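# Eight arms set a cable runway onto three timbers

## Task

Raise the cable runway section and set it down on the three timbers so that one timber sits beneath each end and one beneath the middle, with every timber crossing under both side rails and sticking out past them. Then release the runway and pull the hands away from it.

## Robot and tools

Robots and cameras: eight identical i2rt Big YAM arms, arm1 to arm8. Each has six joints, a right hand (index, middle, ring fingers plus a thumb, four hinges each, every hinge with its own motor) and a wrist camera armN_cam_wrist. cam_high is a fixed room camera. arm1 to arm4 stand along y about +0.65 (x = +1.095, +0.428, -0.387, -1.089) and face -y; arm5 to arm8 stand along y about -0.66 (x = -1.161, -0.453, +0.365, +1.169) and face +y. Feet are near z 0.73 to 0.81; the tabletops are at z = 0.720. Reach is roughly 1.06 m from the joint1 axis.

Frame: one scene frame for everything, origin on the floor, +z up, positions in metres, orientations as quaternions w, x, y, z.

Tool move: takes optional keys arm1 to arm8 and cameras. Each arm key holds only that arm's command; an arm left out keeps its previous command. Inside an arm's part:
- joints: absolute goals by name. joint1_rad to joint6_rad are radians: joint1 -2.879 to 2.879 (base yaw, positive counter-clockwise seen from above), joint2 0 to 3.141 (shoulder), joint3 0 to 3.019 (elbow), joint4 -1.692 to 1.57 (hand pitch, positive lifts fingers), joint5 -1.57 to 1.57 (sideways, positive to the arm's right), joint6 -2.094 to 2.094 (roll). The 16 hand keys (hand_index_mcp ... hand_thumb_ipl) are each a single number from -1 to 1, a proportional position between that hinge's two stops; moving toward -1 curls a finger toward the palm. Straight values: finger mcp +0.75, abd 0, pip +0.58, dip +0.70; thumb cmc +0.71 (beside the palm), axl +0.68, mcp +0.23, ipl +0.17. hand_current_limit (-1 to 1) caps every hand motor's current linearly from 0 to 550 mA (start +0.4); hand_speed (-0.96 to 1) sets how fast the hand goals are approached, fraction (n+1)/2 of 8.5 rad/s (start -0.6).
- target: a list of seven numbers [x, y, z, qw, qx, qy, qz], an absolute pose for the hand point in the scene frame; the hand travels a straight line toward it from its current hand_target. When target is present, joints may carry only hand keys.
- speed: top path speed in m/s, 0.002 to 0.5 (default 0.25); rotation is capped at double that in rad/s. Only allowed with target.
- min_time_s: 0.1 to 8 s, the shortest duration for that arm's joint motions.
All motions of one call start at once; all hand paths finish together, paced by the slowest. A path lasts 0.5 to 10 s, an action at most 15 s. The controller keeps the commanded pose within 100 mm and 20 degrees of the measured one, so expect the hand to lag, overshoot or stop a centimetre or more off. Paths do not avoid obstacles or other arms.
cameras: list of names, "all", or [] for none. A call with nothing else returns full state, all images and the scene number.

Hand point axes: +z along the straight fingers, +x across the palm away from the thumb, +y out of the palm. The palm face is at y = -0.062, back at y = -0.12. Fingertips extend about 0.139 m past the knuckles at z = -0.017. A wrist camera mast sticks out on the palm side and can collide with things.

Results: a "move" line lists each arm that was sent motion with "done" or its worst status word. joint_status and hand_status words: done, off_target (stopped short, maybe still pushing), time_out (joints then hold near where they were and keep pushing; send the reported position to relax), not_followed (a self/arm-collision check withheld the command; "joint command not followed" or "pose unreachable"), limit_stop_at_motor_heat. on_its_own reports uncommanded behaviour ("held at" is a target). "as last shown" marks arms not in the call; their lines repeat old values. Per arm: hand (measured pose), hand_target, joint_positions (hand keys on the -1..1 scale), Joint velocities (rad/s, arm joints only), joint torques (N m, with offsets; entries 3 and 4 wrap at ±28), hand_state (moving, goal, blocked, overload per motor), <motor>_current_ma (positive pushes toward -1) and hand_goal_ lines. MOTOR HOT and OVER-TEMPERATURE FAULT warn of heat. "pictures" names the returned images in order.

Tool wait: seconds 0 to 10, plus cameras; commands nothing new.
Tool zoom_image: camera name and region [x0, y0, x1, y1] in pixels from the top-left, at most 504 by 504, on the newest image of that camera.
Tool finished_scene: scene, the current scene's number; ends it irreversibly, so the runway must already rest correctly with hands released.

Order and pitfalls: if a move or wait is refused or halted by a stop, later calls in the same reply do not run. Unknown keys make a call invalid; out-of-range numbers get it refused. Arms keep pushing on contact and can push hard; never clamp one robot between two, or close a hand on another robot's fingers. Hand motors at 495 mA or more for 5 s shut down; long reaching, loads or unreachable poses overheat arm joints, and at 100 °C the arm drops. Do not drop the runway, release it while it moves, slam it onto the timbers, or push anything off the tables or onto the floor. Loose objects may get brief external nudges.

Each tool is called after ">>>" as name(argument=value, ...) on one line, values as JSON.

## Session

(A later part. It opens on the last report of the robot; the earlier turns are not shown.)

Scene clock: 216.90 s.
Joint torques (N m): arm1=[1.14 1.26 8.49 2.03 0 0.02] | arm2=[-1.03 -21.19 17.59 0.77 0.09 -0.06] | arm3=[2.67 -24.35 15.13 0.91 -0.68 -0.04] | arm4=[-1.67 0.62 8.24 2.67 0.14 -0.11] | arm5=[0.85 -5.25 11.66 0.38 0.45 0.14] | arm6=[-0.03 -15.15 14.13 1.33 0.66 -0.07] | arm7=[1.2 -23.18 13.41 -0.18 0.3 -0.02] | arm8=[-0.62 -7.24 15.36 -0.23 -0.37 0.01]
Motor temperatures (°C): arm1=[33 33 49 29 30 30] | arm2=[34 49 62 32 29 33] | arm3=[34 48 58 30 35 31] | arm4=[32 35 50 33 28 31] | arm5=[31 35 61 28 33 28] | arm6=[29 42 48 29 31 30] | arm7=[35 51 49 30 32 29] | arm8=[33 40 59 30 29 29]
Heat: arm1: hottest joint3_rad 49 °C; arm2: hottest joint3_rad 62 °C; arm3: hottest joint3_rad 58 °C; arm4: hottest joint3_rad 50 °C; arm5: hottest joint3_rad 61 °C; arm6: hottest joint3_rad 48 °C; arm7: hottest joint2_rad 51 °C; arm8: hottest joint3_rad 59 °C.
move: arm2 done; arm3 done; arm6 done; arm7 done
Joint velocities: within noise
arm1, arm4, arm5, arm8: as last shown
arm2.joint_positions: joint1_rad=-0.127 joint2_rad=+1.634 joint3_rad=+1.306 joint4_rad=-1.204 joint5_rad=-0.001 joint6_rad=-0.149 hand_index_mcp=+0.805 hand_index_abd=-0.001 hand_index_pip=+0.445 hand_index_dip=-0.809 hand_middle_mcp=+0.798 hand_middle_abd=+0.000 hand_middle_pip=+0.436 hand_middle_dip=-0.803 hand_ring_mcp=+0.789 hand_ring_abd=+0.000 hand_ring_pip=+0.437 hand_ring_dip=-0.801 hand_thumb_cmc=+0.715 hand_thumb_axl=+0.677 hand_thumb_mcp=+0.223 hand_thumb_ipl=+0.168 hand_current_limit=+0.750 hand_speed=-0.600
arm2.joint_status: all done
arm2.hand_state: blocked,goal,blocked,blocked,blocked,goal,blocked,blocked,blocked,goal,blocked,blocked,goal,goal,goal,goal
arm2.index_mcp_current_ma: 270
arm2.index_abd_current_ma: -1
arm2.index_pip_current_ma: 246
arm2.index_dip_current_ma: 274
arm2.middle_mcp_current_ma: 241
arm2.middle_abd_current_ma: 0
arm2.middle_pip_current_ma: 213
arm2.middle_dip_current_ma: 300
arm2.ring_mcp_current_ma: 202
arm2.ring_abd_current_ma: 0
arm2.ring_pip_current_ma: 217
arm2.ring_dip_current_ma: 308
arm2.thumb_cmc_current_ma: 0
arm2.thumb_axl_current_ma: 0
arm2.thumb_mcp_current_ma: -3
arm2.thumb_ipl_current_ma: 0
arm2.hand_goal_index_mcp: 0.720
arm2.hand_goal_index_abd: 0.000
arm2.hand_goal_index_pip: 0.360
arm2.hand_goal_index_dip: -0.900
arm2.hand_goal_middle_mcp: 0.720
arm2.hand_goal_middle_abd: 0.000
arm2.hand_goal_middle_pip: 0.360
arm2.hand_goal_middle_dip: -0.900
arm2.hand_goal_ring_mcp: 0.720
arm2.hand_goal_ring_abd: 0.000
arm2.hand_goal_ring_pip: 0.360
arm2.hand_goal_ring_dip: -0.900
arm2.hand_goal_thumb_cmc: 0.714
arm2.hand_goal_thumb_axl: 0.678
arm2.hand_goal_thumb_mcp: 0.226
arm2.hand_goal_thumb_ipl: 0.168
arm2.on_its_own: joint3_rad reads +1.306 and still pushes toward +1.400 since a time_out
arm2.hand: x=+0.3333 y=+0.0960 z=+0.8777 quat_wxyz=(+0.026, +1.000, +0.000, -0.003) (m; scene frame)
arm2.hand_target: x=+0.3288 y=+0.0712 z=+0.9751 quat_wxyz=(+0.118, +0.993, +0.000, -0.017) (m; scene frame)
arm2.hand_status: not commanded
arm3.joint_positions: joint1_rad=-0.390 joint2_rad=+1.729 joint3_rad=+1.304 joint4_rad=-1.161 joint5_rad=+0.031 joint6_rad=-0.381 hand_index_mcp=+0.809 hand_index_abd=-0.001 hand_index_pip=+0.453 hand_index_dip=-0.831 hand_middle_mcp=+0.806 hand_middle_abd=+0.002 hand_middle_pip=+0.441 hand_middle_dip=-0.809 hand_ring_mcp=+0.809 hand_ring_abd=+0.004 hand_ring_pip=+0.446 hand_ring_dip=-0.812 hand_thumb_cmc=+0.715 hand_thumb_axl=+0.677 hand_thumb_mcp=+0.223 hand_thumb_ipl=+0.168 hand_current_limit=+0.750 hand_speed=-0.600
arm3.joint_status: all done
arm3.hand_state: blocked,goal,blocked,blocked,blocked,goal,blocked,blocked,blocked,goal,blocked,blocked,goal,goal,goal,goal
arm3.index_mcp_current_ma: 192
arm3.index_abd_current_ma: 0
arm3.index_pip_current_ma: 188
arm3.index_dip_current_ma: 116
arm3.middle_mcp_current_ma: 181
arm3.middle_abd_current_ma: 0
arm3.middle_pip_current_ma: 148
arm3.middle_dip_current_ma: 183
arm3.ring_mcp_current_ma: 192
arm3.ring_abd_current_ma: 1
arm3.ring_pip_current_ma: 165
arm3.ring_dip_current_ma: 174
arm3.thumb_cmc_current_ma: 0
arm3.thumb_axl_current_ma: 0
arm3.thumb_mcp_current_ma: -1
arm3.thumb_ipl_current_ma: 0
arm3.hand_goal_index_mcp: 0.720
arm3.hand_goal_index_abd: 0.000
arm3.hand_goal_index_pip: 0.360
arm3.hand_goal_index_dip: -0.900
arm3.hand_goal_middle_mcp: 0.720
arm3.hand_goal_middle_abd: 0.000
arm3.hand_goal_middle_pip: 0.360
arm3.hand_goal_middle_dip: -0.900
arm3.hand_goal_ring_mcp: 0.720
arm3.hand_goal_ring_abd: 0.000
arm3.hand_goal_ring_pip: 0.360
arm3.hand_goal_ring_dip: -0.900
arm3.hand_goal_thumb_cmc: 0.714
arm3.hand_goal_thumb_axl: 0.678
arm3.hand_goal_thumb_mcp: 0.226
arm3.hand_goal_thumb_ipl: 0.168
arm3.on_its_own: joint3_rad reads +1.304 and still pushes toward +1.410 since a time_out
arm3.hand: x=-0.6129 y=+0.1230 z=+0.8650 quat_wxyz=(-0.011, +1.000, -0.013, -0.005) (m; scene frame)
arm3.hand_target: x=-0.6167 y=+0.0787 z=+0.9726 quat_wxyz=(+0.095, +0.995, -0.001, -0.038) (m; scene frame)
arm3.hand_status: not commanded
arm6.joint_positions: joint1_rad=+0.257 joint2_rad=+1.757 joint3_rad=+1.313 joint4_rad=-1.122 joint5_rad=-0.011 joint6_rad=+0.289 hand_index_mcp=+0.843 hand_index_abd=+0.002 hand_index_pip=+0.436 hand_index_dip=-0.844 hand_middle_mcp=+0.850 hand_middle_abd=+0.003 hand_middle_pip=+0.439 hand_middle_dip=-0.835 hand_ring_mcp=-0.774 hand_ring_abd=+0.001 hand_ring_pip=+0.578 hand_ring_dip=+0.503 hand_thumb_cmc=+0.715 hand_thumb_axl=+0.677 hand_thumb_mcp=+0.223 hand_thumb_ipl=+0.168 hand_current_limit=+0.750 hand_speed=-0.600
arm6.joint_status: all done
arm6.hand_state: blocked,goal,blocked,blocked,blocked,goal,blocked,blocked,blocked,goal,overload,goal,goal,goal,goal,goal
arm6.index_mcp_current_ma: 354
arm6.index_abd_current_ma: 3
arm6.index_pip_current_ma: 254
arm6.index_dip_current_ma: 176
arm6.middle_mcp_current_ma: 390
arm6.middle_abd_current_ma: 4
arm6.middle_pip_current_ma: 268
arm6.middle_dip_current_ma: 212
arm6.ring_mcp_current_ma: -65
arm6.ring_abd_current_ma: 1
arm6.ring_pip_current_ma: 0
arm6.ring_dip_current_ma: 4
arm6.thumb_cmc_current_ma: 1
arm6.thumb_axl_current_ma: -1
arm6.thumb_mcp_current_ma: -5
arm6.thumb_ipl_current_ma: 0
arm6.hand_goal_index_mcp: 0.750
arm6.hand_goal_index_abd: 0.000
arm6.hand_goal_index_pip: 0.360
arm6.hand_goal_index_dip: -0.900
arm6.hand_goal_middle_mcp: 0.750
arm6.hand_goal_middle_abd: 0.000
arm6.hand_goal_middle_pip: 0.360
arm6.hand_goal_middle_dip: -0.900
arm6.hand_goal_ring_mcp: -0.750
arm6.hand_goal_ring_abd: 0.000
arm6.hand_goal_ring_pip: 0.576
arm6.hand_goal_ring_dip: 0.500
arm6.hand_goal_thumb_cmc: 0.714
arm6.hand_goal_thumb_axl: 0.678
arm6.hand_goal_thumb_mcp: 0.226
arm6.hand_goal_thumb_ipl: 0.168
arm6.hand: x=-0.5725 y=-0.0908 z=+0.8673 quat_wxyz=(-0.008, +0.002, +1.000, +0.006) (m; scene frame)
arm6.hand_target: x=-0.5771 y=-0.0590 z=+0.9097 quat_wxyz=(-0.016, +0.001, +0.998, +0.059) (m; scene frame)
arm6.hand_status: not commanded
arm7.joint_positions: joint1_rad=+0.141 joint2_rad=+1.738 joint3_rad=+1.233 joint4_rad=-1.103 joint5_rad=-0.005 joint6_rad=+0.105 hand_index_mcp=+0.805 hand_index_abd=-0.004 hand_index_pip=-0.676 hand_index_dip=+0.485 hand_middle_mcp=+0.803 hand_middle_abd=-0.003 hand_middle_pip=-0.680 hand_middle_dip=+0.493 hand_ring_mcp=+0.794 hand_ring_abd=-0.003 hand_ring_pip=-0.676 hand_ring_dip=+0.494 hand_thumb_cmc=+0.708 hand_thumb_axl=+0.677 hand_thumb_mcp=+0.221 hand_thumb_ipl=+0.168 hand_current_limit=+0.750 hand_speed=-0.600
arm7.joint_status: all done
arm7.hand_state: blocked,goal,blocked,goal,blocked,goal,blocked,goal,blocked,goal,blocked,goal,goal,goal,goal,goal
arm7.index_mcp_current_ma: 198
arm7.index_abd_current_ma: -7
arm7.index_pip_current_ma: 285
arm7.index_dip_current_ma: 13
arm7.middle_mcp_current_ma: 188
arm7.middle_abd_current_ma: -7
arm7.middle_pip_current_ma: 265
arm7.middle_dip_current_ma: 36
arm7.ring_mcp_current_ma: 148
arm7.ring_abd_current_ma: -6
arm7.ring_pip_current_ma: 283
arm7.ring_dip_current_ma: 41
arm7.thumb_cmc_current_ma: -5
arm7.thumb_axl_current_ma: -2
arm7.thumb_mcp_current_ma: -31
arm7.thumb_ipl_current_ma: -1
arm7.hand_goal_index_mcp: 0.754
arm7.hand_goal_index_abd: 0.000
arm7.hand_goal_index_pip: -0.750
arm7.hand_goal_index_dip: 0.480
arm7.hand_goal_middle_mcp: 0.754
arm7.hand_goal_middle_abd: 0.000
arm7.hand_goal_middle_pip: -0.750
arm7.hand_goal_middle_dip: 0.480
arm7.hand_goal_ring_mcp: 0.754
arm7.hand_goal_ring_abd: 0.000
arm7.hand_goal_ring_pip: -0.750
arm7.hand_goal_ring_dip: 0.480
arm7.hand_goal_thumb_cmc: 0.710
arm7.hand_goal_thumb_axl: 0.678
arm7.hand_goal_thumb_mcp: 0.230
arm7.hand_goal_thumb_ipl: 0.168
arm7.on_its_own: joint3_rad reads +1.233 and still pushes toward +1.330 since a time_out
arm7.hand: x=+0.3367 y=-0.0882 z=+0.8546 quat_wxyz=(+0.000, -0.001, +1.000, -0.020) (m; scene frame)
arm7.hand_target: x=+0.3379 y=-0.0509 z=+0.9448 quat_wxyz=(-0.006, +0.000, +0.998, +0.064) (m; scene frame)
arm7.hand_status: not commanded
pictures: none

>>> move(arm2={"target":[0.333,0.096,0.867,0,1,0,0],"speed":0.05}, arm3={"target":[-0.613,0.123,0.854,0,1,0,0],"speed":0.05}, arm6={"target":[-0.5725,-0.091,0.857,0,0,1,0],"speed":0.05}, arm7={"target":[0.3365,-0.088,0.843,0,0,1,0],"speed":0.05})

Scene clock: 221.00 s.
Joint torques (N m): arm1=[0.97 1.9 8.32 2.04 0.01 0.04] | arm2=[-0.85 -14.27 11.82 -0.12 0.08 -0.07] | arm3=[0.85 -16.5 7.99 0.7 -0.39 -0.15] | arm4=[-1.67 0.62 8.25 2.67 0.14 -0.12] | arm5=[1.08 -5.95 11.75 0.31 0.49 0.15] | arm6=[0.5 -12.86 8.03 0.75 0.61 0] | arm7=[2.02 -15.5 5.98 1.18 0.23 0.09] | arm8=[-1.03 -6.77 15.62 -0.42 -0.36 0.02]
Motor temperatures (°C): arm1=[33 33 49 29 30 30] | arm2=[34 49 62 32 29 33] | arm3=[34 48 58 30 35 31] | arm4=[32 35 50 33 28 31] | arm5=[31 35 62 28 32 28] | arm6=[29 42 48 29 31 30] | arm7=[35 51 49 30 32 29] | arm8=[33 39 59 30 29 29]
Heat: arm1: hottest joint3_rad 49 °C; arm2: hottest joint3_rad 62 °C; arm3: hottest joint3_rad 58 °C; arm4: hottest joint3_rad 50 °C; arm5: hottest joint3_rad 62 °C; arm6: hottest joint3_rad 48 °C; arm7: hottest joint2_rad 51 °C; arm8: hottest joint3_rad 59 °C.
move: arm2 off_target; arm3 done; arm6 done; arm7 done
Joint velocities: within noise
arm1, arm4, arm5, arm8: as last shown
arm2.joint_positions: joint1_rad=-0.127 joint2_rad=+1.667 joint3_rad=+1.306 joint4_rad=-1.233 joint5_rad=-0.001 joint6_rad=-0.149 hand_index_mcp=+0.723 hand_index_abd=-0.001 hand_index_pip=+0.377 hand_index_dip=-0.879 hand_middle_mcp=+0.723 hand_middle_abd=+0.000 hand_middle_pip=+0.375 hand_middle_dip=-0.879 hand_ring_mcp=+0.722 hand_ring_abd=+0.000 hand_ring_pip=+0.374 hand_ring_dip=-0.880 hand_thumb_cmc=+0.715 hand_thumb_axl=+0.677 hand_thumb_mcp=+0.223 hand_thumb_ipl=+0.168 hand_current_limit=+0.750 hand_speed=-0.600
arm2.joint_status: not commanded
arm2.hand_state: goal,goal,goal,blocked,goal,goal,goal,blocked,goal,goal,goal,blocked,goal,goal,goal,goal
arm2.index_mcp_current_ma: 2
arm2.index_abd_current_ma: -1
arm2.index_pip_current_ma: 26
arm2.index_dip_current_ma: 37
arm2.middle_mcp_current_ma: 2
arm2.middle_abd_current_ma: 0
arm2.middle_pip_current_ma: 23
arm2.middle_dip_current_ma: 36
arm2.ring_mcp_current_ma: 2
arm2.ring_abd_current_ma: 0
arm2.ring_pip_current_ma: 20
arm2.ring_dip_current_ma: 35
arm2.thumb_cmc_current_ma: 0
arm2.thumb_axl_current_ma: 0
arm2.thumb_mcp_current_ma: -3
arm2.thumb_ipl_current_ma: 0
arm2.hand_goal_index_mcp: 0.720
arm2.hand_goal_index_abd: 0.000
arm2.hand_goal_index_pip: 0.360
arm2.hand_goal_index_dip: -0.900
arm2.hand_goal_middle_mcp: 0.720
arm2.hand_goal_middle_abd: 0.000
arm2.hand_goal_middle_pip: 0.360
arm2.hand_goal_middle_dip: -0.900
arm2.hand_goal_ring_mcp: 0.720
arm2.hand_goal_ring_abd: 0.000
arm2.hand_goal_ring_pip: 0.360
arm2.hand_goal_ring_dip: -0.900
arm2.hand_goal_thumb_cmc: 0.714
arm2.hand_goal_thumb_axl: 0.678
arm2.hand_goal_thumb_mcp: 0.226
arm2.hand_goal_thumb_ipl: 0.168
arm2.on_its_own: hand_index_mcp moved -0.082 to your old target +0.720; hand_index_pip moved -0.068 to your old target +0.360; hand_index_dip moved -0.069 toward your old target -0.900; hand_middle_mcp moved -0.076 to your old target +0.720; hand_middle_pip moved -0.061 to your old target +0.360; hand_middle_dip moved -0.076 toward your old target -0.900; hand_ring_mcp moved -0.066 to your old target +0.720; hand_ring_pip moved -0.063 to your old target +0.360; hand_ring_dip moved -0.079 toward your old target -0.900
arm2.hand: x=+0.3344 y=+0.1029 z=+0.8573 quat_wxyz=(-0.004, +1.000, +0.000, +0.001) (m; scene frame)
arm2.hand_target: x=+0.3330 y=+0.0962 z=+0.8670 quat_wxyz=(+0.000, +1.000, +0.000, +0.000) (m; scene frame)
arm2.hand_status: off_target (0.012 m and 0.5 deg from the pose sent, 0.011 m and 3.0 deg at the start)
arm3.joint_positions: joint1_rad=-0.397 joint2_rad=+1.732 joint3_rad=+1.268 joint4_rad=-1.124 joint5_rad=+0.024 joint6_rad=-0.397 hand_index_mcp=+0.741 hand_index_abd=-0.001 hand_index_pip=+0.378 hand_index_dip=-0.893 hand_middle_mcp=+0.738 hand_middle_abd=+0.002 hand_middle_pip=+0.382 hand_middle_dip=-0.881 hand_ring_mcp=+0.741 hand_ring_abd=+0.004 hand_ring_pip=+0.386 hand_ring_dip=-0.877 hand_thumb_cmc=+0.715 hand_thumb_axl=+0.677 hand_thumb_mcp=+0.223 hand_thumb_ipl=+0.168 hand_current_limit=+0.750 hand_speed=-0.600
arm3.joint_status: not commanded
arm3.hand_state: blocked,goal,goal,goal,goal,goal,blocked,goal,blocked,goal,blocked,blocked,goal,goal,goal,goal
arm3.index_mcp_current_ma: 17
arm3.index_abd_current_ma: 0
arm3.index_pip_current_ma: 11
arm3.index_dip_current_ma: 3
arm3.middle_mcp_current_ma: 13
arm3.middle_abd_current_ma: 0
arm3.middle_pip_current_ma: 16
arm3.middle_dip_current_ma: 14
arm3.ring_mcp_current_ma: 17
arm3.ring_abd_current_ma: 1
arm3.ring_pip_current_ma: 22
arm3.ring_dip_current_ma: 19
arm3.thumb_cmc_current_ma: 0
arm3.thumb_axl_current_ma: 0
arm3.thumb_mcp_current_ma: -1
arm3.thumb_ipl_current_ma: 0
arm3.hand_goal_index_mcp: 0.720
arm3.hand_goal_index_abd: 0.000
arm3.hand_goal_index_pip: 0.360
arm3.hand_goal_index_dip: -0.900
arm3.hand_goal_middle_mcp: 0.720
arm3.hand_goal_middle_abd: 0.000
arm3.hand_goal_middle_pip: 0.360
arm3.hand_goal_middle_dip: -0.900
arm3.hand_goal_ring_mcp: 0.720
arm3.hand_goal_ring_abd: 0.000
arm3.hand_goal_ring_pip: 0.360
arm3.hand_goal_ring_dip: -0.900
arm3.hand_goal_thumb_cmc: 0.714
arm3.hand_goal_thumb_axl: 0.678
arm3.hand_goal_thumb_mcp: 0.226
arm3.hand_goal_thumb_ipl: 0.168
arm3.on_its_own: hand_index_mcp moved -0.068 toward your old target +0.720; hand_index_pip moved -0.075 to your old target +0.360; hand_index_dip moved -0.062 to your old target -0.900; hand_middle_mcp moved -0.068 to your old target +0.720; hand_middle_pip moved -0.059 toward your old target +0.360; hand_middle_dip moved -0.072 to your old target -0.900; hand_ring_mcp moved -0.068 toward your old target +0.720; hand_ring_pip moved -0.060 toward your old target +0.360; hand_ring_dip moved -0.065 toward your old target -0.900
arm3.hand: x=-0.6122 y=+0.1289 z=+0.8514 quat_wxyz=(-0.011, +1.000, -0.008, -0.002) (m; scene frame)
arm3.hand_target: x=-0.6131 y=+0.1231 z=+0.8541 quat_wxyz=(+0.000, +1.000, +0.000, +0.000) (m; scene frame)
arm3.hand_status: done (0.006 m and 1.6 deg from the pose sent, 0.011 m and 2.0 deg at the start; pose on its path clipped on 11 of 92 steps)
arm6.joint_positions: joint1_rad=+0.257 joint2_rad=+1.761 joint3_rad=+1.313 joint4_rad=-1.128 joint5_rad=-0.012 joint6_rad=+0.289 hand_index_mcp=+0.830 hand_index_abd=+0.002 hand_index_pip=+0.436 hand_index_dip=-0.847 hand_middle_mcp=+0.838 hand_middle_abd=+0.003 hand_middle_pip=+0.438 hand_middle_dip=-0.839 hand_ring_mcp=-0.794 hand_ring_abd=+0.001 hand_ring_pip=+0.578 hand_ring_dip=+0.503 hand_thumb_cmc=+0.715 hand_thumb_axl=+0.677 hand_thumb_mcp=+0.223 hand_thumb_ipl=+0.168 hand_current_limit=+0.750 hand_speed=-0.600
arm6.joint_status: not commanded
arm6.hand_state: blocked,goal,blocked,blocked,blocked,goal,blocked,blocked,blocked,goal,overload,goal,goal,goal,goal,goal
arm6.index_mcp_current_ma: 292
arm6.index_abd_current_ma: 3
arm6.index_pip_current_ma: 254
arm6.index_dip_current_ma: 163
arm6.middle_mcp_current_ma: 330
arm6.middle_abd_current_ma: 4
arm6.middle_pip_current_ma: 262
arm6.middle_dip_current_ma: 194
arm6.ring_mcp_current_ma: -139
arm6.ring_abd_current_ma: 1
arm6.ring_pip_current_ma: 0
arm6.ring_dip_current_ma: 4
arm6.thumb_cmc_current_ma: 1
arm6.thumb_axl_current_ma: -1
arm6.thumb_mcp_current_ma: -5
arm6.thumb_ipl_current_ma: 0
arm6.hand_goal_index_mcp: 0.750
arm6.hand_goal_index_abd: 0.000
arm6.hand_goal_index_pip: 0.360
arm6.hand_goal_index_dip: -0.900
arm6.hand_goal_middle_mcp: 0.750
arm6.hand_goal_middle_abd: 0.000
arm6.hand_goal_middle_pip: 0.360
arm6.hand_goal_middle_dip: -0.900
arm6.hand_goal_ring_mcp: -0.750
arm6.hand_goal_ring_abd: 0.000
arm6.hand_goal_ring_pip: 0.576
arm6.hand_goal_ring_dip: 0.500
arm6.hand_goal_thumb_cmc: 0.714
arm6.hand_goal_thumb_axl: 0.678
arm6.hand_goal_thumb_mcp: 0.226
arm6.hand_goal_thumb_ipl: 0.168
arm6.hand: x=-0.5722 y=-0.0924 z=+0.8646 quat_wxyz=(-0.007, +0.002, +1.000, +0.001) (m; scene frame)
arm6.hand_target: x=-0.5724 y=-0.0911 z=+0.8571 quat_wxyz=(+0.000, +0.000, +1.000, +0.000) (m; scene frame)
arm6.hand_status: done (0.008 m and 0.8 deg from the pose sent, 0.010 m and 1.1 deg at the start)
arm7.joint_positions: joint1_rad=+0.141 joint2_rad=+1.738 joint3_rad=+1.191 joint4_rad=-1.030 joint5_rad=-0.003 joint6_rad=+0.105 hand_index_mcp=+0.759 hand_index_abd=-0.003 hand_index_pip=-0.742 hand_index_dip=+0.484 hand_middle_mcp=+0.759 hand_middle_abd=-0.002 hand_middle_pip=-0.743 hand_middle_dip=+0.484 hand_ring_mcp=+0.758 hand_ring_abd=-0.002 hand_ring_pip=-0.743 hand_ring_dip=+0.483 hand_thumb_cmc=+0.708 hand_thumb_axl=+0.677 hand_thumb_mcp=+0.221 hand_thumb_ipl=+0.168 hand_current_limit=+0.750 hand_speed=-0.600
arm7.joint_status: not commanded
arm7.hand_state: goal,goal,goal,goal,goal,goal,goal,goal,goal,goal,goal,goal,goal,goal,goal,goal
arm7.index_mcp_current_ma: 11
arm7.index_abd_current_ma: -5
arm7.index_pip_current_ma: 20
arm7.index_dip_current_ma: 9
arm7.middle_mcp_current_ma: 13
arm7.middle_abd_current_ma: -4
arm7.middle_pip_current_ma: 17
arm7.middle_dip_current_ma: 8
arm7.ring_mcp_current_ma: 10
arm7.ring_abd_current_ma: -4
arm7.ring_pip_current_ma: 17
arm7.ring_dip_current_ma: 7
arm7.thumb_cmc_current_ma: -5
arm7.thumb_axl_current_ma: -2
arm7.thumb_mcp_current_ma: -31
arm7.thumb_ipl_current_ma: -1
arm7.hand_goal_index_mcp: 0.754
arm7.hand_goal_index_abd: 0.000
arm7.hand_goal_index_pip: -0.750
arm7.hand_goal_index_dip: 0.480
arm7.hand_goal_middle_mcp: 0.754
arm7.hand_goal_middle_abd: 0.000
arm7.hand_goal_middle_pip: -0.750
arm7.hand_goal_middle_dip: 0.480
arm7.hand_goal_ring_mcp: 0.754
arm7.hand_goal_ring_abd: 0.000
arm7.hand_goal_ring_pip: -0.750
arm7.hand_goal_ring_dip: 0.480
arm7.hand_goal_thumb_cmc: 0.710
arm7.hand_goal_thumb_axl: 0.678
arm7.hand_goal_thumb_mcp: 0.230
arm7.hand_goal_thumb_ipl: 0.168
arm7.hand: x=+0.3370 y=-0.0885 z=+0.8427 quat_wxyz=(-0.001, -0.001, +1.000, -0.004) (m; scene frame)
arm7.hand_target: x=+0.3364 y=-0.0879 z=+0.8431 quat_wxyz=(+0.000, +0.000, +1.000, +0.000) (m; scene frame)
arm7.hand_status: done (0.001 m and 0.5 deg from the pose sent, 0.012 m and 2.3 deg at the start)
pictures: none

>>> move(arm2={"joints":{"hand_index_mcp":0.80,"hand_middle_mcp":0.80,"hand_ring_mcp":0.80,"hand_index_pip":0.44,"hand_middle_pip":0.44,"hand_ring_pip":0.44,"hand_index_dip":-0.45,"hand_middle_dip":-0.45,"hand_ring_dip":-0.45}}, arm3={"joints":{"hand_index_mcp":0.80,"hand_middle_mcp":0.80,"hand_ring_mcp":0.80,"hand_index_pip":0.44,"hand_middle_pip":0.44,"hand_ring_pip":0.44,"hand_index_dip":-0.45,"hand_middle_dip":-0.45,"hand_ring_dip":-0.45}}, arm6={"joints":{"hand_index_mcp":0.80,"hand_middle_mcp":0.80,"hand_index_pip":0.44,"hand_middle_pip":0.44,"hand_index_dip":-0.45,"hand_middle_dip":-0.45,"hand_ring_mcp":-0.95}}, arm7={"target":[0.3365,-0.27,0.843,0,0,1,0],"speed":0.08}, cameras=["arm2_cam_wrist","arm3_cam_wrist","arm6_cam_wrist","arm7_cam_wrist","cam_high"])

Scene clock: 225.43 s.
Joint torques (N m): arm1=[1.26 1.67 8.39 2.07 0.03 0.02] | arm2=[-0.91 -14.21 11.48 0.12 0.18 -0.06] | arm3=[0.79 -16.38 8.01 0.57 -0.11 -0.07] | arm4=[-1.67 0.62 8.25 2.69 0.14 -0.11] | arm5=[1.32 -5.6 11.82 0.47 0.52 0.12] | arm6=[0.56 -13.22 8.09 0.73 0.32 -0.01] | arm7=[2.26 -8.59 5.68 0.81 0.24 0.08] | arm8=[-0.73 -6.01 15.47 -0.35 -0.32 0.01]
Motor temperatures (°C): arm1=[33 33 49 29 30 30] | arm2=[34 49 61 32 29 33] | arm3=[34 47 57 30 34 31] | arm4=[32 35 50 33 28 31] | arm5=[31 35 63 28 32 28] | arm6=[29 42 48 29 31 30] | arm7=[35 50 48 30 32 29] | arm8=[33 39 59 30 29 29]
Heat: arm1: hottest joint3_rad 49 °C; arm2: hottest joint3_rad 61 °C; arm3: hottest joint3_rad 57 °C; arm4: hottest joint3_rad 50 °C; arm5: hottest joint3_rad 63 °C; arm6: hottest joint3_rad 48 °C; arm7: hottest joint2_rad 50 °C; arm8: hottest joint3_rad 59 °C.
move: arm2 done; arm3 done; arm6 off_target; arm7 done
Joint velocities: within noise
arm1, arm4, arm5, arm8: as last shown
arm2.joint_positions: joint1_rad=-0.127 joint2_rad=+1.667 joint3_rad=+1.306 joint4_rad=-1.243 joint5_rad=-0.001 joint6_rad=-0.149 hand_index_mcp=+0.795 hand_index_abd=-0.001 hand_index_pip=+0.438 hand_index_dip=-0.453 hand_middle_mcp=+0.795 hand_middle_abd=+0.000 hand_middle_pip=+0.438 hand_middle_dip=-0.452 hand_ring_mcp=+0.795 hand_ring_abd=+0.000 hand_ring_pip=+0.438 hand_ring_dip=-0.453 hand_thumb_cmc=+0.715 hand_thumb_axl=+0.677 hand_thumb_mcp=+0.223 hand_thumb_ipl=+0.168 hand_current_limit=+0.750 hand_speed=-0.600
arm2.joint_status: all done
arm2.hand_state: goal,goal,goal,goal,goal,goal,goal,goal,goal,goal,goal,goal,goal,goal,goal,goal
arm2.index_mcp_current_ma: -5
arm2.index_abd_current_ma: -1
arm2.index_pip_current_ma: -2
arm2.index_dip_current_ma: -2
arm2.middle_mcp_current_ma: -5
arm2.middle_abd_current_ma: 0
arm2.middle_pip_current_ma: -2
arm2.middle_dip_current_ma: -2
arm2.ring_mcp_current_ma: -5
arm2.ring_abd_current_ma: 0
arm2.ring_pip_current_ma: -2
arm2.ring_dip_current_ma: -2
arm2.thumb_cmc_current_ma: 0
arm2.thumb_axl_current_ma: 0
arm2.thumb_mcp_current_ma: -3
arm2.thumb_ipl_current_ma: 0
arm2.hand_goal_index_mcp: 0.800
arm2.hand_goal_index_abd: 0.000
arm2.hand_goal_index_pip: 0.440
arm2.hand_goal_index_dip: -0.450
arm2.hand_goal_middle_mcp: 0.800
arm2.hand_goal_middle_abd: 0.000
arm2.hand_goal_middle_pip: 0.440
arm2.hand_goal_middle_dip: -0.450
arm2.hand_goal_ring_mcp: 0.800
arm2.hand_goal_ring_abd: 0.000
arm2.hand_goal_ring_pip: 0.440
arm2.hand_goal_ring_dip: -0.450
arm2.hand_goal_thumb_cmc: 0.714
arm2.hand_goal_thumb_axl: 0.678
arm2.hand_goal_thumb_mcp: 0.226
arm2.hand_goal_thumb_ipl: 0.168
arm2.hand: x=+0.3347 y=+0.1053 z=+0.8565 quat_wxyz=(-0.009, +1.000, +0.000, +0.002) (m; scene frame)
arm2.hand_target: x=+0.3330 y=+0.0962 z=+0.8670 quat_wxyz=(+0.000, +1.000, +0.000, +0.000) (m; scene frame)
arm2.hand_status: not commanded
arm3.joint_positions: joint1_rad=-0.397 joint2_rad=+1.731 joint3_rad=+1.268 joint4_rad=-1.120 joint5_rad=+0.016 joint6_rad=-0.404 hand_index_mcp=+0.796 hand_index_abd=-0.001 hand_index_pip=+0.437 hand_index_dip=-0.453 hand_middle_mcp=+0.795 hand_middle_abd=+0.002 hand_middle_pip=+0.438 hand_middle_dip=-0.452 hand_ring_mcp=+0.796 hand_ring_abd=+0.003 hand_ring_pip=+0.438 hand_ring_dip=-0.452 hand_thumb_cmc=+0.715 hand_thumb_axl=+0.677 hand_thumb_mcp=+0.223 hand_thumb_ipl=+0.168 hand_current_limit=+0.750 hand_speed=-0.600
arm3.joint_status: all done
arm3.hand_state: goal,goal,goal,goal,goal,goal,goal,goal,goal,goal,goal,goal,goal,goal,goal,goal
arm3.index_mcp_current_ma: -1
arm3.index_abd_current_ma: 0
arm3.index_pip_current_ma: 0
arm3.index_dip_current_ma: 0
arm3.middle_mcp_current_ma: -1
arm3.middle_abd_current_ma: 0
arm3.middle_pip_current_ma: 0
arm3.middle_dip_current_ma: 0
arm3.ring_mcp_current_ma: -1
arm3.ring_abd_current_ma: 1
arm3.ring_pip_current_ma: 0
arm3.ring_dip_current_ma: 0
arm3.thumb_cmc_current_ma: 0
arm3.thumb_axl_current_ma: 0
arm3.thumb_mcp_current_ma: -1
arm3.thumb_ipl_current_ma: 0
arm3.hand_goal_index_mcp: 0.800
arm3.hand_goal_index_abd: 0.000
arm3.hand_goal_index_pip: 0.440
arm3.hand_goal_index_dip: -0.450
arm3.hand_goal_middle_mcp: 0.800
arm3.hand_goal_middle_abd: 0.000
arm3.hand_goal_middle_pip: 0.440
arm3.hand_goal_middle_dip: -0.450
arm3.hand_goal_ring_mcp: 0.800
arm3.hand_goal_ring_abd: 0.000
arm3.hand_goal_ring_pip: 0.440
arm3.hand_goal_ring_dip: -0.450
arm3.hand_goal_thumb_cmc: 0.714
arm3.hand_goal_thumb_axl: 0.678
arm3.hand_goal_thumb_mcp: 0.226
arm3.hand_goal_thumb_ipl: 0.168
arm3.hand: x=-0.6107 y=+0.1272 z=+0.8525 quat_wxyz=(-0.007, +1.000, -0.005, +0.001) (m; scene frame)
arm3.hand_target: x=-0.6131 y=+0.1231 z=+0.8541 quat_wxyz=(+0.000, +1.000, +0.000, +0.000) (m; scene frame)
arm3.hand_status: not commanded
arm6.joint_positions: joint1_rad=+0.257 joint2_rad=+1.767 joint3_rad=+1.312 joint4_rad=-1.127 joint5_rad=-0.003 joint6_rad=+0.289 hand_index_mcp=+0.801 hand_index_abd=+0.002 hand_index_pip=+0.443 hand_index_dip=-0.452 hand_middle_mcp=+0.801 hand_middle_abd=+0.003 hand_middle_pip=+0.443 hand_middle_dip=-0.452 hand_ring_mcp=-0.928 hand_ring_abd=+0.001 hand_ring_pip=+0.578 hand_ring_dip=+0.503 hand_thumb_cmc=+0.715 hand_thumb_axl=+0.677 hand_thumb_mcp=+0.223 hand_thumb_ipl=+0.168 hand_current_limit=+0.750 hand_speed=-0.600
arm6.joint_status: hand_ring_mcp off_target (ended at -0.928, target -0.950); the others done
arm6.hand_state: goal,goal,goal,goal,goal,goal,goal,goal,blocked,goal,overload,goal,goal,goal,goal,goal
arm6.index_mcp_current_ma: 2
arm6.index_abd_current_ma: 3
arm6.index_pip_current_ma: 5
arm6.index_dip_current_ma: -3
arm6.middle_mcp_current_ma: 2
arm6.middle_abd_current_ma: 4
arm6.middle_pip_current_ma: 5
arm6.middle_dip_current_ma: -3
arm6.ring_mcp_current_ma: 57
arm6.ring_abd_current_ma: 1
arm6.ring_pip_current_ma: 0
arm6.ring_dip_current_ma: 4
arm6.thumb_cmc_current_ma: 1
arm6.thumb_axl_current_ma: -1
arm6.thumb_mcp_current_ma: -5
arm6.thumb_ipl_current_ma: 0
arm6.hand_goal_index_mcp: 0.800
arm6.hand_goal_index_abd: 0.000
arm6.hand_goal_index_pip: 0.440
arm6.hand_goal_index_dip: -0.450
arm6.hand_goal_middle_mcp: 0.800
arm6.hand_goal_middle_abd: 0.000
arm6.hand_goal_middle_pip: 0.440
arm6.hand_goal_middle_dip: -0.450
arm6.hand_goal_ring_mcp: -0.950
arm6.hand_goal_ring_abd: 0.000
arm6.hand_goal_ring_pip: 0.576
arm6.hand_goal_ring_dip: 0.500
arm6.hand_goal_thumb_cmc: 0.714
arm6.hand_goal_thumb_axl: 0.678
arm6.hand_goal_thumb_mcp: 0.226
arm6.hand_goal_thumb_ipl: 0.168
arm6.hand: x=-0.5707 y=-0.0923 z=+0.8618 quat_wxyz=(-0.002, +0.002, +1.000, +0.000) (m; scene frame)
arm6.hand_target: x=-0.5724 y=-0.0910 z=+0.8571 quat_wxyz=(+0.000, +0.000, +1.000, +0.000) (m; scene frame)
arm6.hand_status: not commanded
arm7.joint_positions: joint1_rad=+0.202 joint2_rad=+1.309 joint3_rad=+0.686 joint4_rad=-0.957 joint5_rad=-0.003 joint6_rad=+0.167 hand_index_mcp=+0.758 hand_index_abd=-0.003 hand_index_pip=-0.742 hand_index_dip=+0.484 hand_middle_mcp=+0.758 hand_middle_abd=-0.002 hand_middle_pip=-0.743 hand_middle_dip=+0.484 hand_ring_mcp=+0.757 hand_ring_abd=-0.002 hand_ring_pip=-0.743 hand_ring_dip=+0.483 hand_thumb_cmc=+0.708 hand_thumb_axl=+0.677 hand_thumb_mcp=+0.221 hand_thumb_ipl=+0.168 hand_current_limit=+0.750 hand_speed=-0.600
arm7.joint_status: not commanded
arm7.hand_state: goal,goal,goal,goal,goal,goal,goal,goal,goal,goal,goal,goal,goal,goal,goal,goal
arm7.index_mcp_current_ma: 10
arm7.index_abd_current_ma: -5
arm7.index_pip_current_ma: 20
arm7.index_dip_current_ma: 9
arm7.middle_mcp_current_ma: 10
arm7.middle_abd_current_ma: -4
arm7.middle_pip_current_ma: 17
arm7.middle_dip_current_ma: 8
arm7.ring_mcp_current_ma: 7
arm7.ring_abd_current_ma: -4
arm7.ring_pip_current_ma: 17
arm7.ring_dip_current_ma: 7
arm7.thumb_cmc_current_ma: -5
arm7.thumb_axl_current_ma: -2
arm7.thumb_mcp_current_ma: -31
arm7.thumb_ipl_current_ma: -1
arm7.hand_goal_index_mcp: 0.754
arm7.hand_goal_index_abd: 0.000
arm7.hand_goal_index_pip: -0.750
arm7.hand_goal_index_dip: 0.480
arm7.hand_goal_middle_mcp: 0.754
arm7.hand_goal_middle_abd: 0.000
arm7.hand_goal_middle_pip: -0.750
arm7.hand_goal_middle_dip: 0.480
arm7.hand_goal_ring_mcp: 0.754
arm7.hand_goal_ring_abd: 0.000
arm7.hand_goal_ring_pip: -0.750
arm7.hand_goal_ring_dip: 0.480
arm7.hand_goal_thumb_cmc: 0.710
arm7.hand_goal_thumb_axl: 0.678
arm7.hand_goal_thumb_mcp: 0.230
arm7.hand_goal_thumb_ipl: 0.168
arm7.hand: x=+0.3383 y=-0.2691 z=+0.8400 quat_wxyz=(-0.001, +0.000, +1.000, -0.006) (m; scene frame)
arm7.hand_target: x=+0.3365 y=-0.2700 z=+0.8429 quat_wxyz=(+0.000, +0.000, +1.000, +0.000) (m; scene frame)
arm7.hand_status: done (0.004 m and 0.7 deg from the pose sent, 0.181 m and 0.5 deg at the start)
pictures: arm2_cam_wrist, arm3_cam_wrist, arm6_cam_wrist, arm7_cam_wrist, cam_high
Images, in order (width x height): arm2_cam_wrist 896x504, arm3_cam_wrist 896x504, arm6_cam_wrist 896x504, arm7_cam_wrist 896x504, cam_high 896x504.

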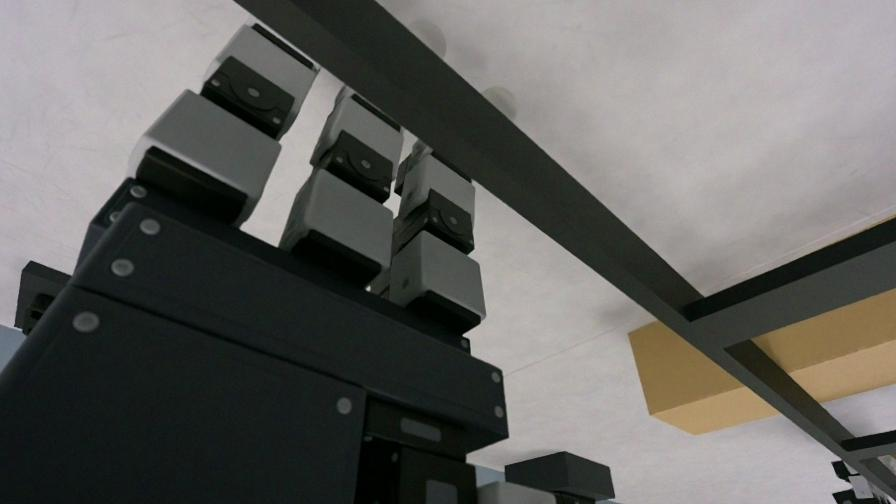

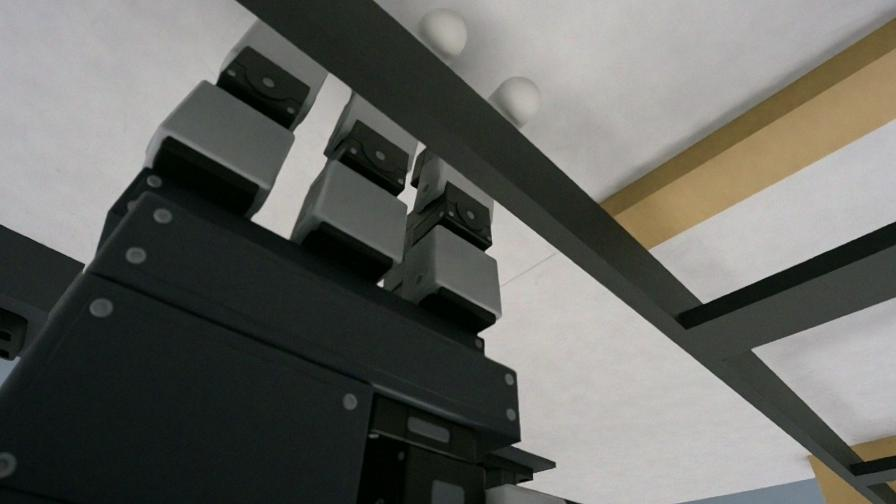

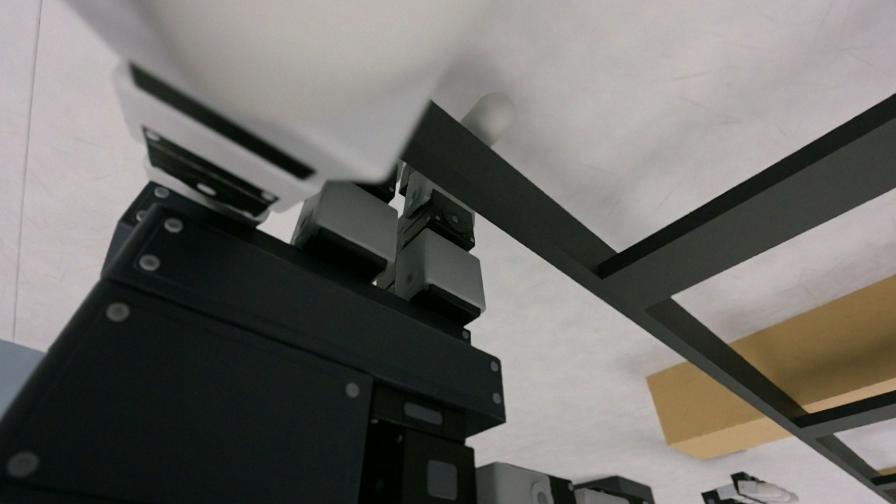

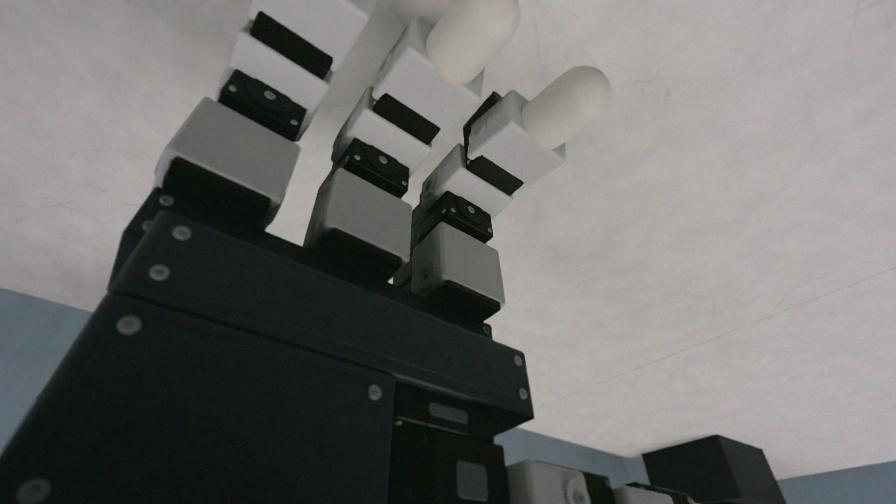

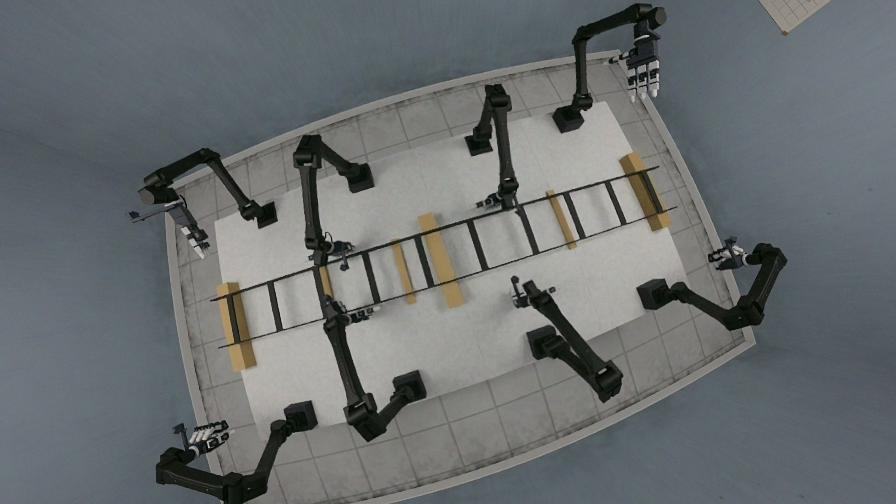

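>>> move(arm2={"target":[0.333,0.29,0.862,0,1,0,0],"speed":0.1}, arm3={"target":[-0.613,0.30,0.854,0,1,0,0],"speed":0.1}, arm6={"target":[-0.5725,-0.29,0.860,0,0,1,0],"speed":0.1}, arm7={"target":[0.3365,-0.32,1.0,0,0,1,0],"speed":0.15}, cameras=["cam_high","arm6_cam_wrist"])

Scene clock: 228.93 s.
Joint torques (N m): arm1=[0.97 1.67 8.5 2 -0.01 0.02] | arm2=[-1.9 -9.23 8.24 0.09 0.16 -0.13] | arm3=[0.21 -10.11 6.8 0.55 -0.13 -0.08] | arm4=[-1.67 0.62 8.24 2.67 0.14 -0.11] | arm5=[0.32 -5.01 11.99 0.03 0.54 0.09] | arm6=[0.85 -8.47 6.99 0.35 0.25 0.11] | arm7=[2.26 -4.66 10.81 0.16 0.25 0.14] | arm8=[0.09 -5.36 15.73 -0.18 -0.43 -0.01]
Motor temperatures (°C): arm1=[33 33 49 29 30 30] | arm2=[34 48 60 32 29 33] | arm3=[34 47 57 30 34 31] | arm4=[32 35 50 33 28 31] | arm5=[31 34 63 28 32 28] | arm6=[29 41 48 29 30 30] | arm7=[35 49 48 30 32 29] | arm8=[33 39 59 30 29 29]
Heat: arm1: hottest joint3_rad 49 °C; arm2: hottest joint3_rad 60 °C; arm3: hottest joint3_rad 57 °C; arm4: hottest joint3_rad 50 °C; arm5: hottest joint3_rad 63 °C; arm6: hottest joint3_rad 48 °C; arm7: hottest joint2_rad 49 °C; arm8: hottest joint3_rad 59 °C.
move: arm2 done; arm3 done; arm6 done; arm7 off_target
Joint velocities: within noise
arm1, arm4, arm5, arm8: as last shown
arm2.joint_positions: joint1_rad=-0.217 joint2_rad=+1.196 joint3_rad=+0.830 joint4_rad=-1.219 joint5_rad=-0.001 joint6_rad=-0.237 hand_index_mcp=+0.795 hand_index_abd=-0.001 hand_index_pip=+0.438 hand_index_dip=-0.453 hand_middle_mcp=+0.795 hand_middle_abd=+0.000 hand_middle_pip=+0.438 hand_middle_dip=-0.452 hand_ring_mcp=+0.795 hand_ring_abd=+0.000 hand_ring_pip=+0.438 hand_ring_dip=-0.453 hand_thumb_cmc=+0.715 hand_thumb_axl=+0.677 hand_thumb_mcp=+0.223 hand_thumb_ipl=+0.168 hand_current_limit=+0.750 hand_speed=-0.600
arm2.joint_status: not commanded
arm2.hand_state: goal,goal,goal,goal,goal,goal,goal,goal,goal,goal,goal,goal,goal,goal,goal,goal
arm2.index_mcp_current_ma: -5
arm2.index_abd_current_ma: -1
arm2.index_pip_current_ma: -2
arm2.index_dip_current_ma: -2
arm2.middle_mcp_current_ma: -5
arm2.middle_abd_current_ma: 0
arm2.middle_pip_current_ma: -2
arm2.middle_dip_current_ma: -2
arm2.ring_mcp_current_ma: -5
arm2.ring_abd_current_ma: 0
arm2.ring_pip_current_ma: -2
arm2.ring_dip_current_ma: -2
arm2.thumb_cmc_current_ma: 0
arm2.thumb_axl_current_ma: 0
arm2.thumb_mcp_current_ma: -3
arm2.thumb_ipl_current_ma: 0
arm2.hand_goal_index_mcp: 0.800
arm2.hand_goal_index_abd: 0.000
arm2.hand_goal_index_pip: 0.440
arm2.hand_goal_index_dip: -0.450
arm2.hand_goal_middle_mcp: 0.800
arm2.hand_goal_middle_abd: 0.000
arm2.hand_goal_middle_pip: 0.440
arm2.hand_goal_middle_dip: -0.450
arm2.hand_goal_ring_mcp: 0.800
arm2.hand_goal_ring_abd: 0.000
arm2.hand_goal_ring_pip: 0.440
arm2.hand_goal_ring_dip: -0.450
arm2.hand_goal_thumb_cmc: 0.714
arm2.hand_goal_thumb_axl: 0.678
arm2.hand_goal_thumb_mcp: 0.226
arm2.hand_goal_thumb_ipl: 0.168
arm2.hand: x=+0.3343 y=+0.2841 z=+0.8603 quat_wxyz=(+0.000, +1.000, -0.001, +0.001) (m; scene frame)
arm2.hand_target: x=+0.3331 y=+0.2899 z=+0.8618 quat_wxyz=(+0.000, +1.000, +0.000, +0.000) (m; scene frame)
arm2.hand_status: done (0.006 m and 0.2 deg from the pose sent, 0.185 m and 1.1 deg at the start)
arm3.joint_positions: joint1_rad=-0.606 joint2_rad=+1.362 joint3_rad=+0.841 joint4_rad=-1.054 joint5_rad=+0.015 joint6_rad=-0.618 hand_index_mcp=+0.796 hand_index_abd=-0.001 hand_index_pip=+0.437 hand_index_dip=-0.453 hand_middle_mcp=+0.796 hand_middle_abd=+0.002 hand_middle_pip=+0.438 hand_middle_dip=-0.452 hand_ring_mcp=+0.796 hand_ring_abd=+0.003 hand_ring_pip=+0.438 hand_ring_dip=-0.452 hand_thumb_cmc=+0.715 hand_thumb_axl=+0.677 hand_thumb_mcp=+0.223 hand_thumb_ipl=+0.168 hand_current_limit=+0.750 hand_speed=-0.600
arm3.joint_status: not commanded
arm3.hand_state: goal,goal,goal,goal,goal,goal,goal,goal,goal,goal,goal,goal,goal,goal,goal,goal
arm3.index_mcp_current_ma: -1
arm3.index_abd_current_ma: 0
arm3.index_pip_current_ma: 0
arm3.index_dip_current_ma: 0
arm3.middle_mcp_current_ma: -1
arm3.middle_abd_current_ma: 0
arm3.middle_pip_current_ma: 0
arm3.middle_dip_current_ma: 0
arm3.ring_mcp_current_ma: -1
arm3.ring_abd_current_ma: 1
arm3.ring_pip_current_ma: 0
arm3.ring_dip_current_ma: 0
arm3.thumb_cmc_current_ma: 0
arm3.thumb_axl_current_ma: 0
arm3.thumb_mcp_current_ma: -1
arm3.thumb_ipl_current_ma: 0
arm3.hand_goal_index_mcp: 0.800
arm3.hand_goal_index_abd: 0.000
arm3.hand_goal_index_pip: 0.440
arm3.hand_goal_index_dip: -0.450
arm3.hand_goal_middle_mcp: 0.800
arm3.hand_goal_middle_abd: 0.000
arm3.hand_goal_middle_pip: 0.440
arm3.hand_goal_middle_dip: -0.450
arm3.hand_goal_ring_mcp: 0.800
arm3.hand_goal_ring_abd: 0.000
arm3.hand_goal_ring_pip: 0.440
arm3.hand_goal_ring_dip: -0.450
arm3.hand_goal_thumb_cmc: 0.714
arm3.hand_goal_thumb_axl: 0.678
arm3.hand_goal_thumb_mcp: 0.226
arm3.hand_goal_thumb_ipl: 0.168
arm3.hand: x=-0.6119 y=+0.2982 z=+0.8543 quat_wxyz=(-0.004, +1.000, -0.002, +0.001) (m; scene frame)
arm3.hand_target: x=-0.6129 y=+0.3000 z=+0.8541 quat_wxyz=(+0.000, +1.000, +0.000, +0.000) (m; scene frame)
arm3.hand_status: done (0.002 m and 0.6 deg from the pose sent, 0.173 m and 1.0 deg at the start)
arm6.joint_positions: joint1_rad=+0.429 joint2_rad=+1.331 joint3_rad=+0.794 joint4_rad=-1.056 joint5_rad=-0.003 joint6_rad=+0.455 hand_index_mcp=+0.800 hand_index_abd=+0.002 hand_index_pip=+0.443 hand_index_dip=-0.452 hand_middle_mcp=+0.800 hand_middle_abd=+0.003 hand_middle_pip=+0.443 hand_middle_dip=-0.452 hand_ring_mcp=-0.942 hand_ring_abd=+0.001 hand_ring_pip=+0.579 hand_ring_dip=+0.503 hand_thumb_cmc=+0.715 hand_thumb_axl=+0.677 hand_thumb_mcp=+0.223 hand_thumb_ipl=+0.168 hand_current_limit=+0.750 hand_speed=-0.600
arm6.joint_status: not commanded
arm6.hand_state: goal,goal,goal,goal,goal,goal,goal,goal,goal,goal,overload,goal,goal,goal,goal,goal
arm6.index_mcp_current_ma: 0
arm6.index_abd_current_ma: 3
arm6.index_pip_current_ma: 4
arm6.index_dip_current_ma: -3
arm6.middle_mcp_current_ma: 0
arm6.middle_abd_current_ma: 4
arm6.middle_pip_current_ma: 4
arm6.middle_dip_current_ma: -3
arm6.ring_mcp_current_ma: 15
arm6.ring_abd_current_ma: 1
arm6.ring_pip_current_ma: 0
arm6.ring_dip_current_ma: 4
arm6.thumb_cmc_current_ma: 1
arm6.thumb_axl_current_ma: -1
arm6.thumb_mcp_current_ma: -6
arm6.thumb_ipl_current_ma: 0
arm6.hand_goal_index_mcp: 0.800
arm6.hand_goal_index_abd: 0.000
arm6.hand_goal_index_pip: 0.440
arm6.hand_goal_index_dip: -0.450
arm6.hand_goal_middle_mcp: 0.800
arm6.hand_goal_middle_abd: 0.000
arm6.hand_goal_middle_pip: 0.440
arm6.hand_goal_middle_dip: -0.450
arm6.hand_goal_ring_mcp: -0.950
arm6.hand_goal_ring_abd: 0.000
arm6.hand_goal_ring_pip: 0.576
arm6.hand_goal_ring_dip: 0.500
arm6.hand_goal_thumb_cmc: 0.714
arm6.hand_goal_thumb_axl: 0.678
arm6.hand_goal_thumb_mcp: 0.226
arm6.hand_goal_thumb_ipl: 0.168
arm6.hand: x=-0.5715 y=-0.2871 z=+0.8570 quat_wxyz=(+0.001, -0.001, +1.000, -0.005) (m; scene frame)
arm6.hand_target: x=-0.5725 y=-0.2901 z=+0.8598 quat_wxyz=(+0.000, +0.000, +1.000, +0.000) (m; scene frame)
arm6.hand_status: done (0.004 m and 0.6 deg from the pose sent, 0.198 m and 0.3 deg at the start)
arm7.joint_positions: joint1_rad=+0.238 joint2_rad=+0.984 joint3_rad=+0.841 joint4_rad=-1.473 joint5_rad=-0.003 joint6_rad=+0.203 hand_index_mcp=+0.758 hand_index_abd=-0.003 hand_index_pip=-0.742 hand_index_dip=+0.484 hand_middle_mcp=+0.758 hand_middle_abd=-0.002 hand_middle_pip=-0.743 hand_middle_dip=+0.484 hand_ring_mcp=+0.757 hand_ring_abd=-0.002 hand_ring_pip=-0.743 hand_ring_dip=+0.483 hand_thumb_cmc=+0.708 hand_thumb_axl=+0.677 hand_thumb_mcp=+0.221 hand_thumb_ipl=+0.168 hand_current_limit=+0.750 hand_speed=-0.600
arm7.joint_status: not commanded
arm7.hand_state: goal,goal,goal,goal,goal,goal,goal,goal,goal,goal,goal,goal,goal,goal,goal,goal
arm7.index_mcp_current_ma: 10
arm7.index_abd_current_ma: -5
arm7.index_pip_current_ma: 20
arm7.index_dip_current_ma: 8
arm7.middle_mcp_current_ma: 10
arm7.middle_abd_current_ma: -4
arm7.middle_pip_current_ma: 17
arm7.middle_dip_current_ma: 8
arm7.ring_mcp_current_ma: 7
arm7.ring_abd_current_ma: -4
arm7.ring_pip_current_ma: 16
arm7.ring_dip_current_ma: 7
arm7.thumb_cmc_current_ma: -5
arm7.thumb_axl_current_ma: -2
arm7.thumb_mcp_current_ma: -31
arm7.thumb_ipl_current_ma: -1
arm7.hand_goal_index_mcp: 0.754
arm7.hand_goal_index_abd: 0.000
arm7.hand_goal_index_pip: -0.750
arm7.hand_goal_index_dip: 0.480
arm7.hand_goal_middle_mcp: 0.754
arm7.hand_goal_middle_abd: 0.000
arm7.hand_goal_middle_pip: -0.750
arm7.hand_goal_middle_dip: 0.480
arm7.hand_goal_ring_mcp: 0.754
arm7.hand_goal_ring_abd: 0.000
arm7.hand_goal_ring_pip: -0.750
arm7.hand_goal_ring_dip: 0.480
arm7.hand_goal_thumb_cmc: 0.710
arm7.hand_goal_thumb_axl: 0.678
arm7.hand_goal_thumb_mcp: 0.230
arm7.hand_goal_thumb_ipl: 0.168
arm7.hand: x=+0.3404 y=-0.3314 z=+0.9759 quat_wxyz=(+0.003, +0.000, +1.000, -0.023) (m; scene frame)
arm7.hand_target: x=+0.3366 y=-0.3207 z=+0.9997 quat_wxyz=(+0.000, +0.000, +1.000, +0.000) (m; scene frame)
arm7.hand_status: off_target (0.027 m and 2.7 deg from the pose sent, 0.168 m and 0.7 deg at the start)
pictures: arm6_cam_wrist, cam_high
Images, in order (width x height): arm6_cam_wrist 896x504, cam_high 896x504.

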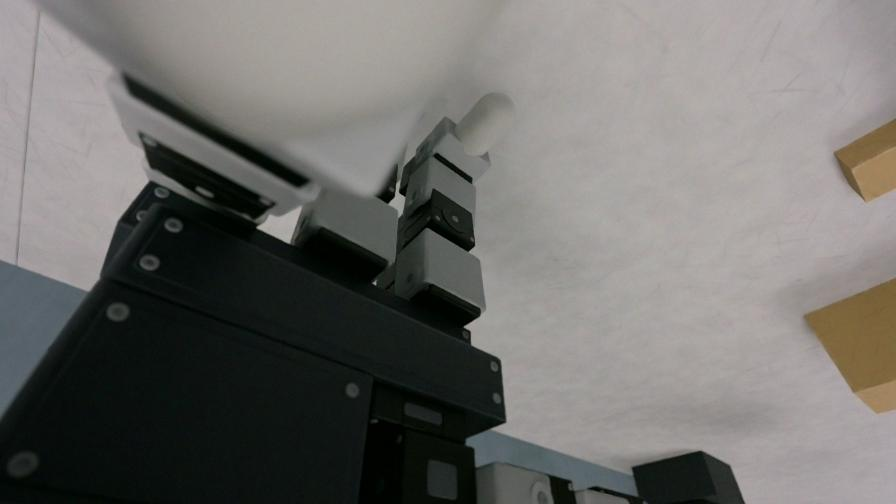

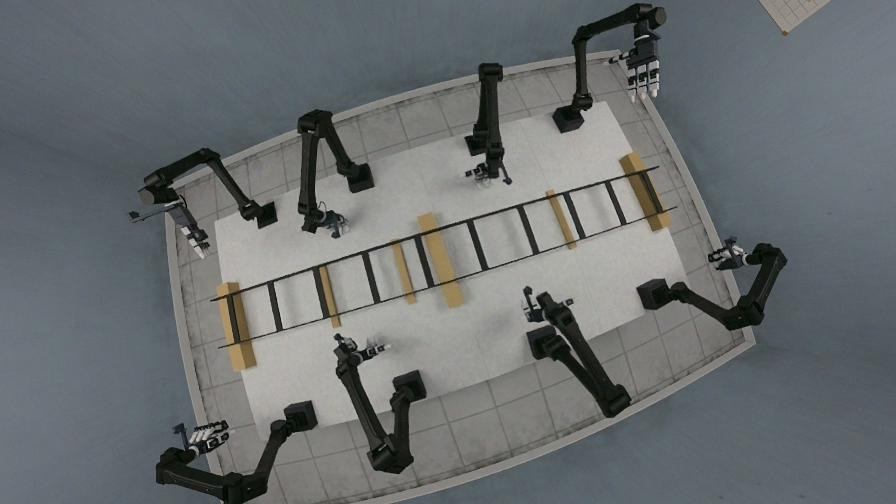

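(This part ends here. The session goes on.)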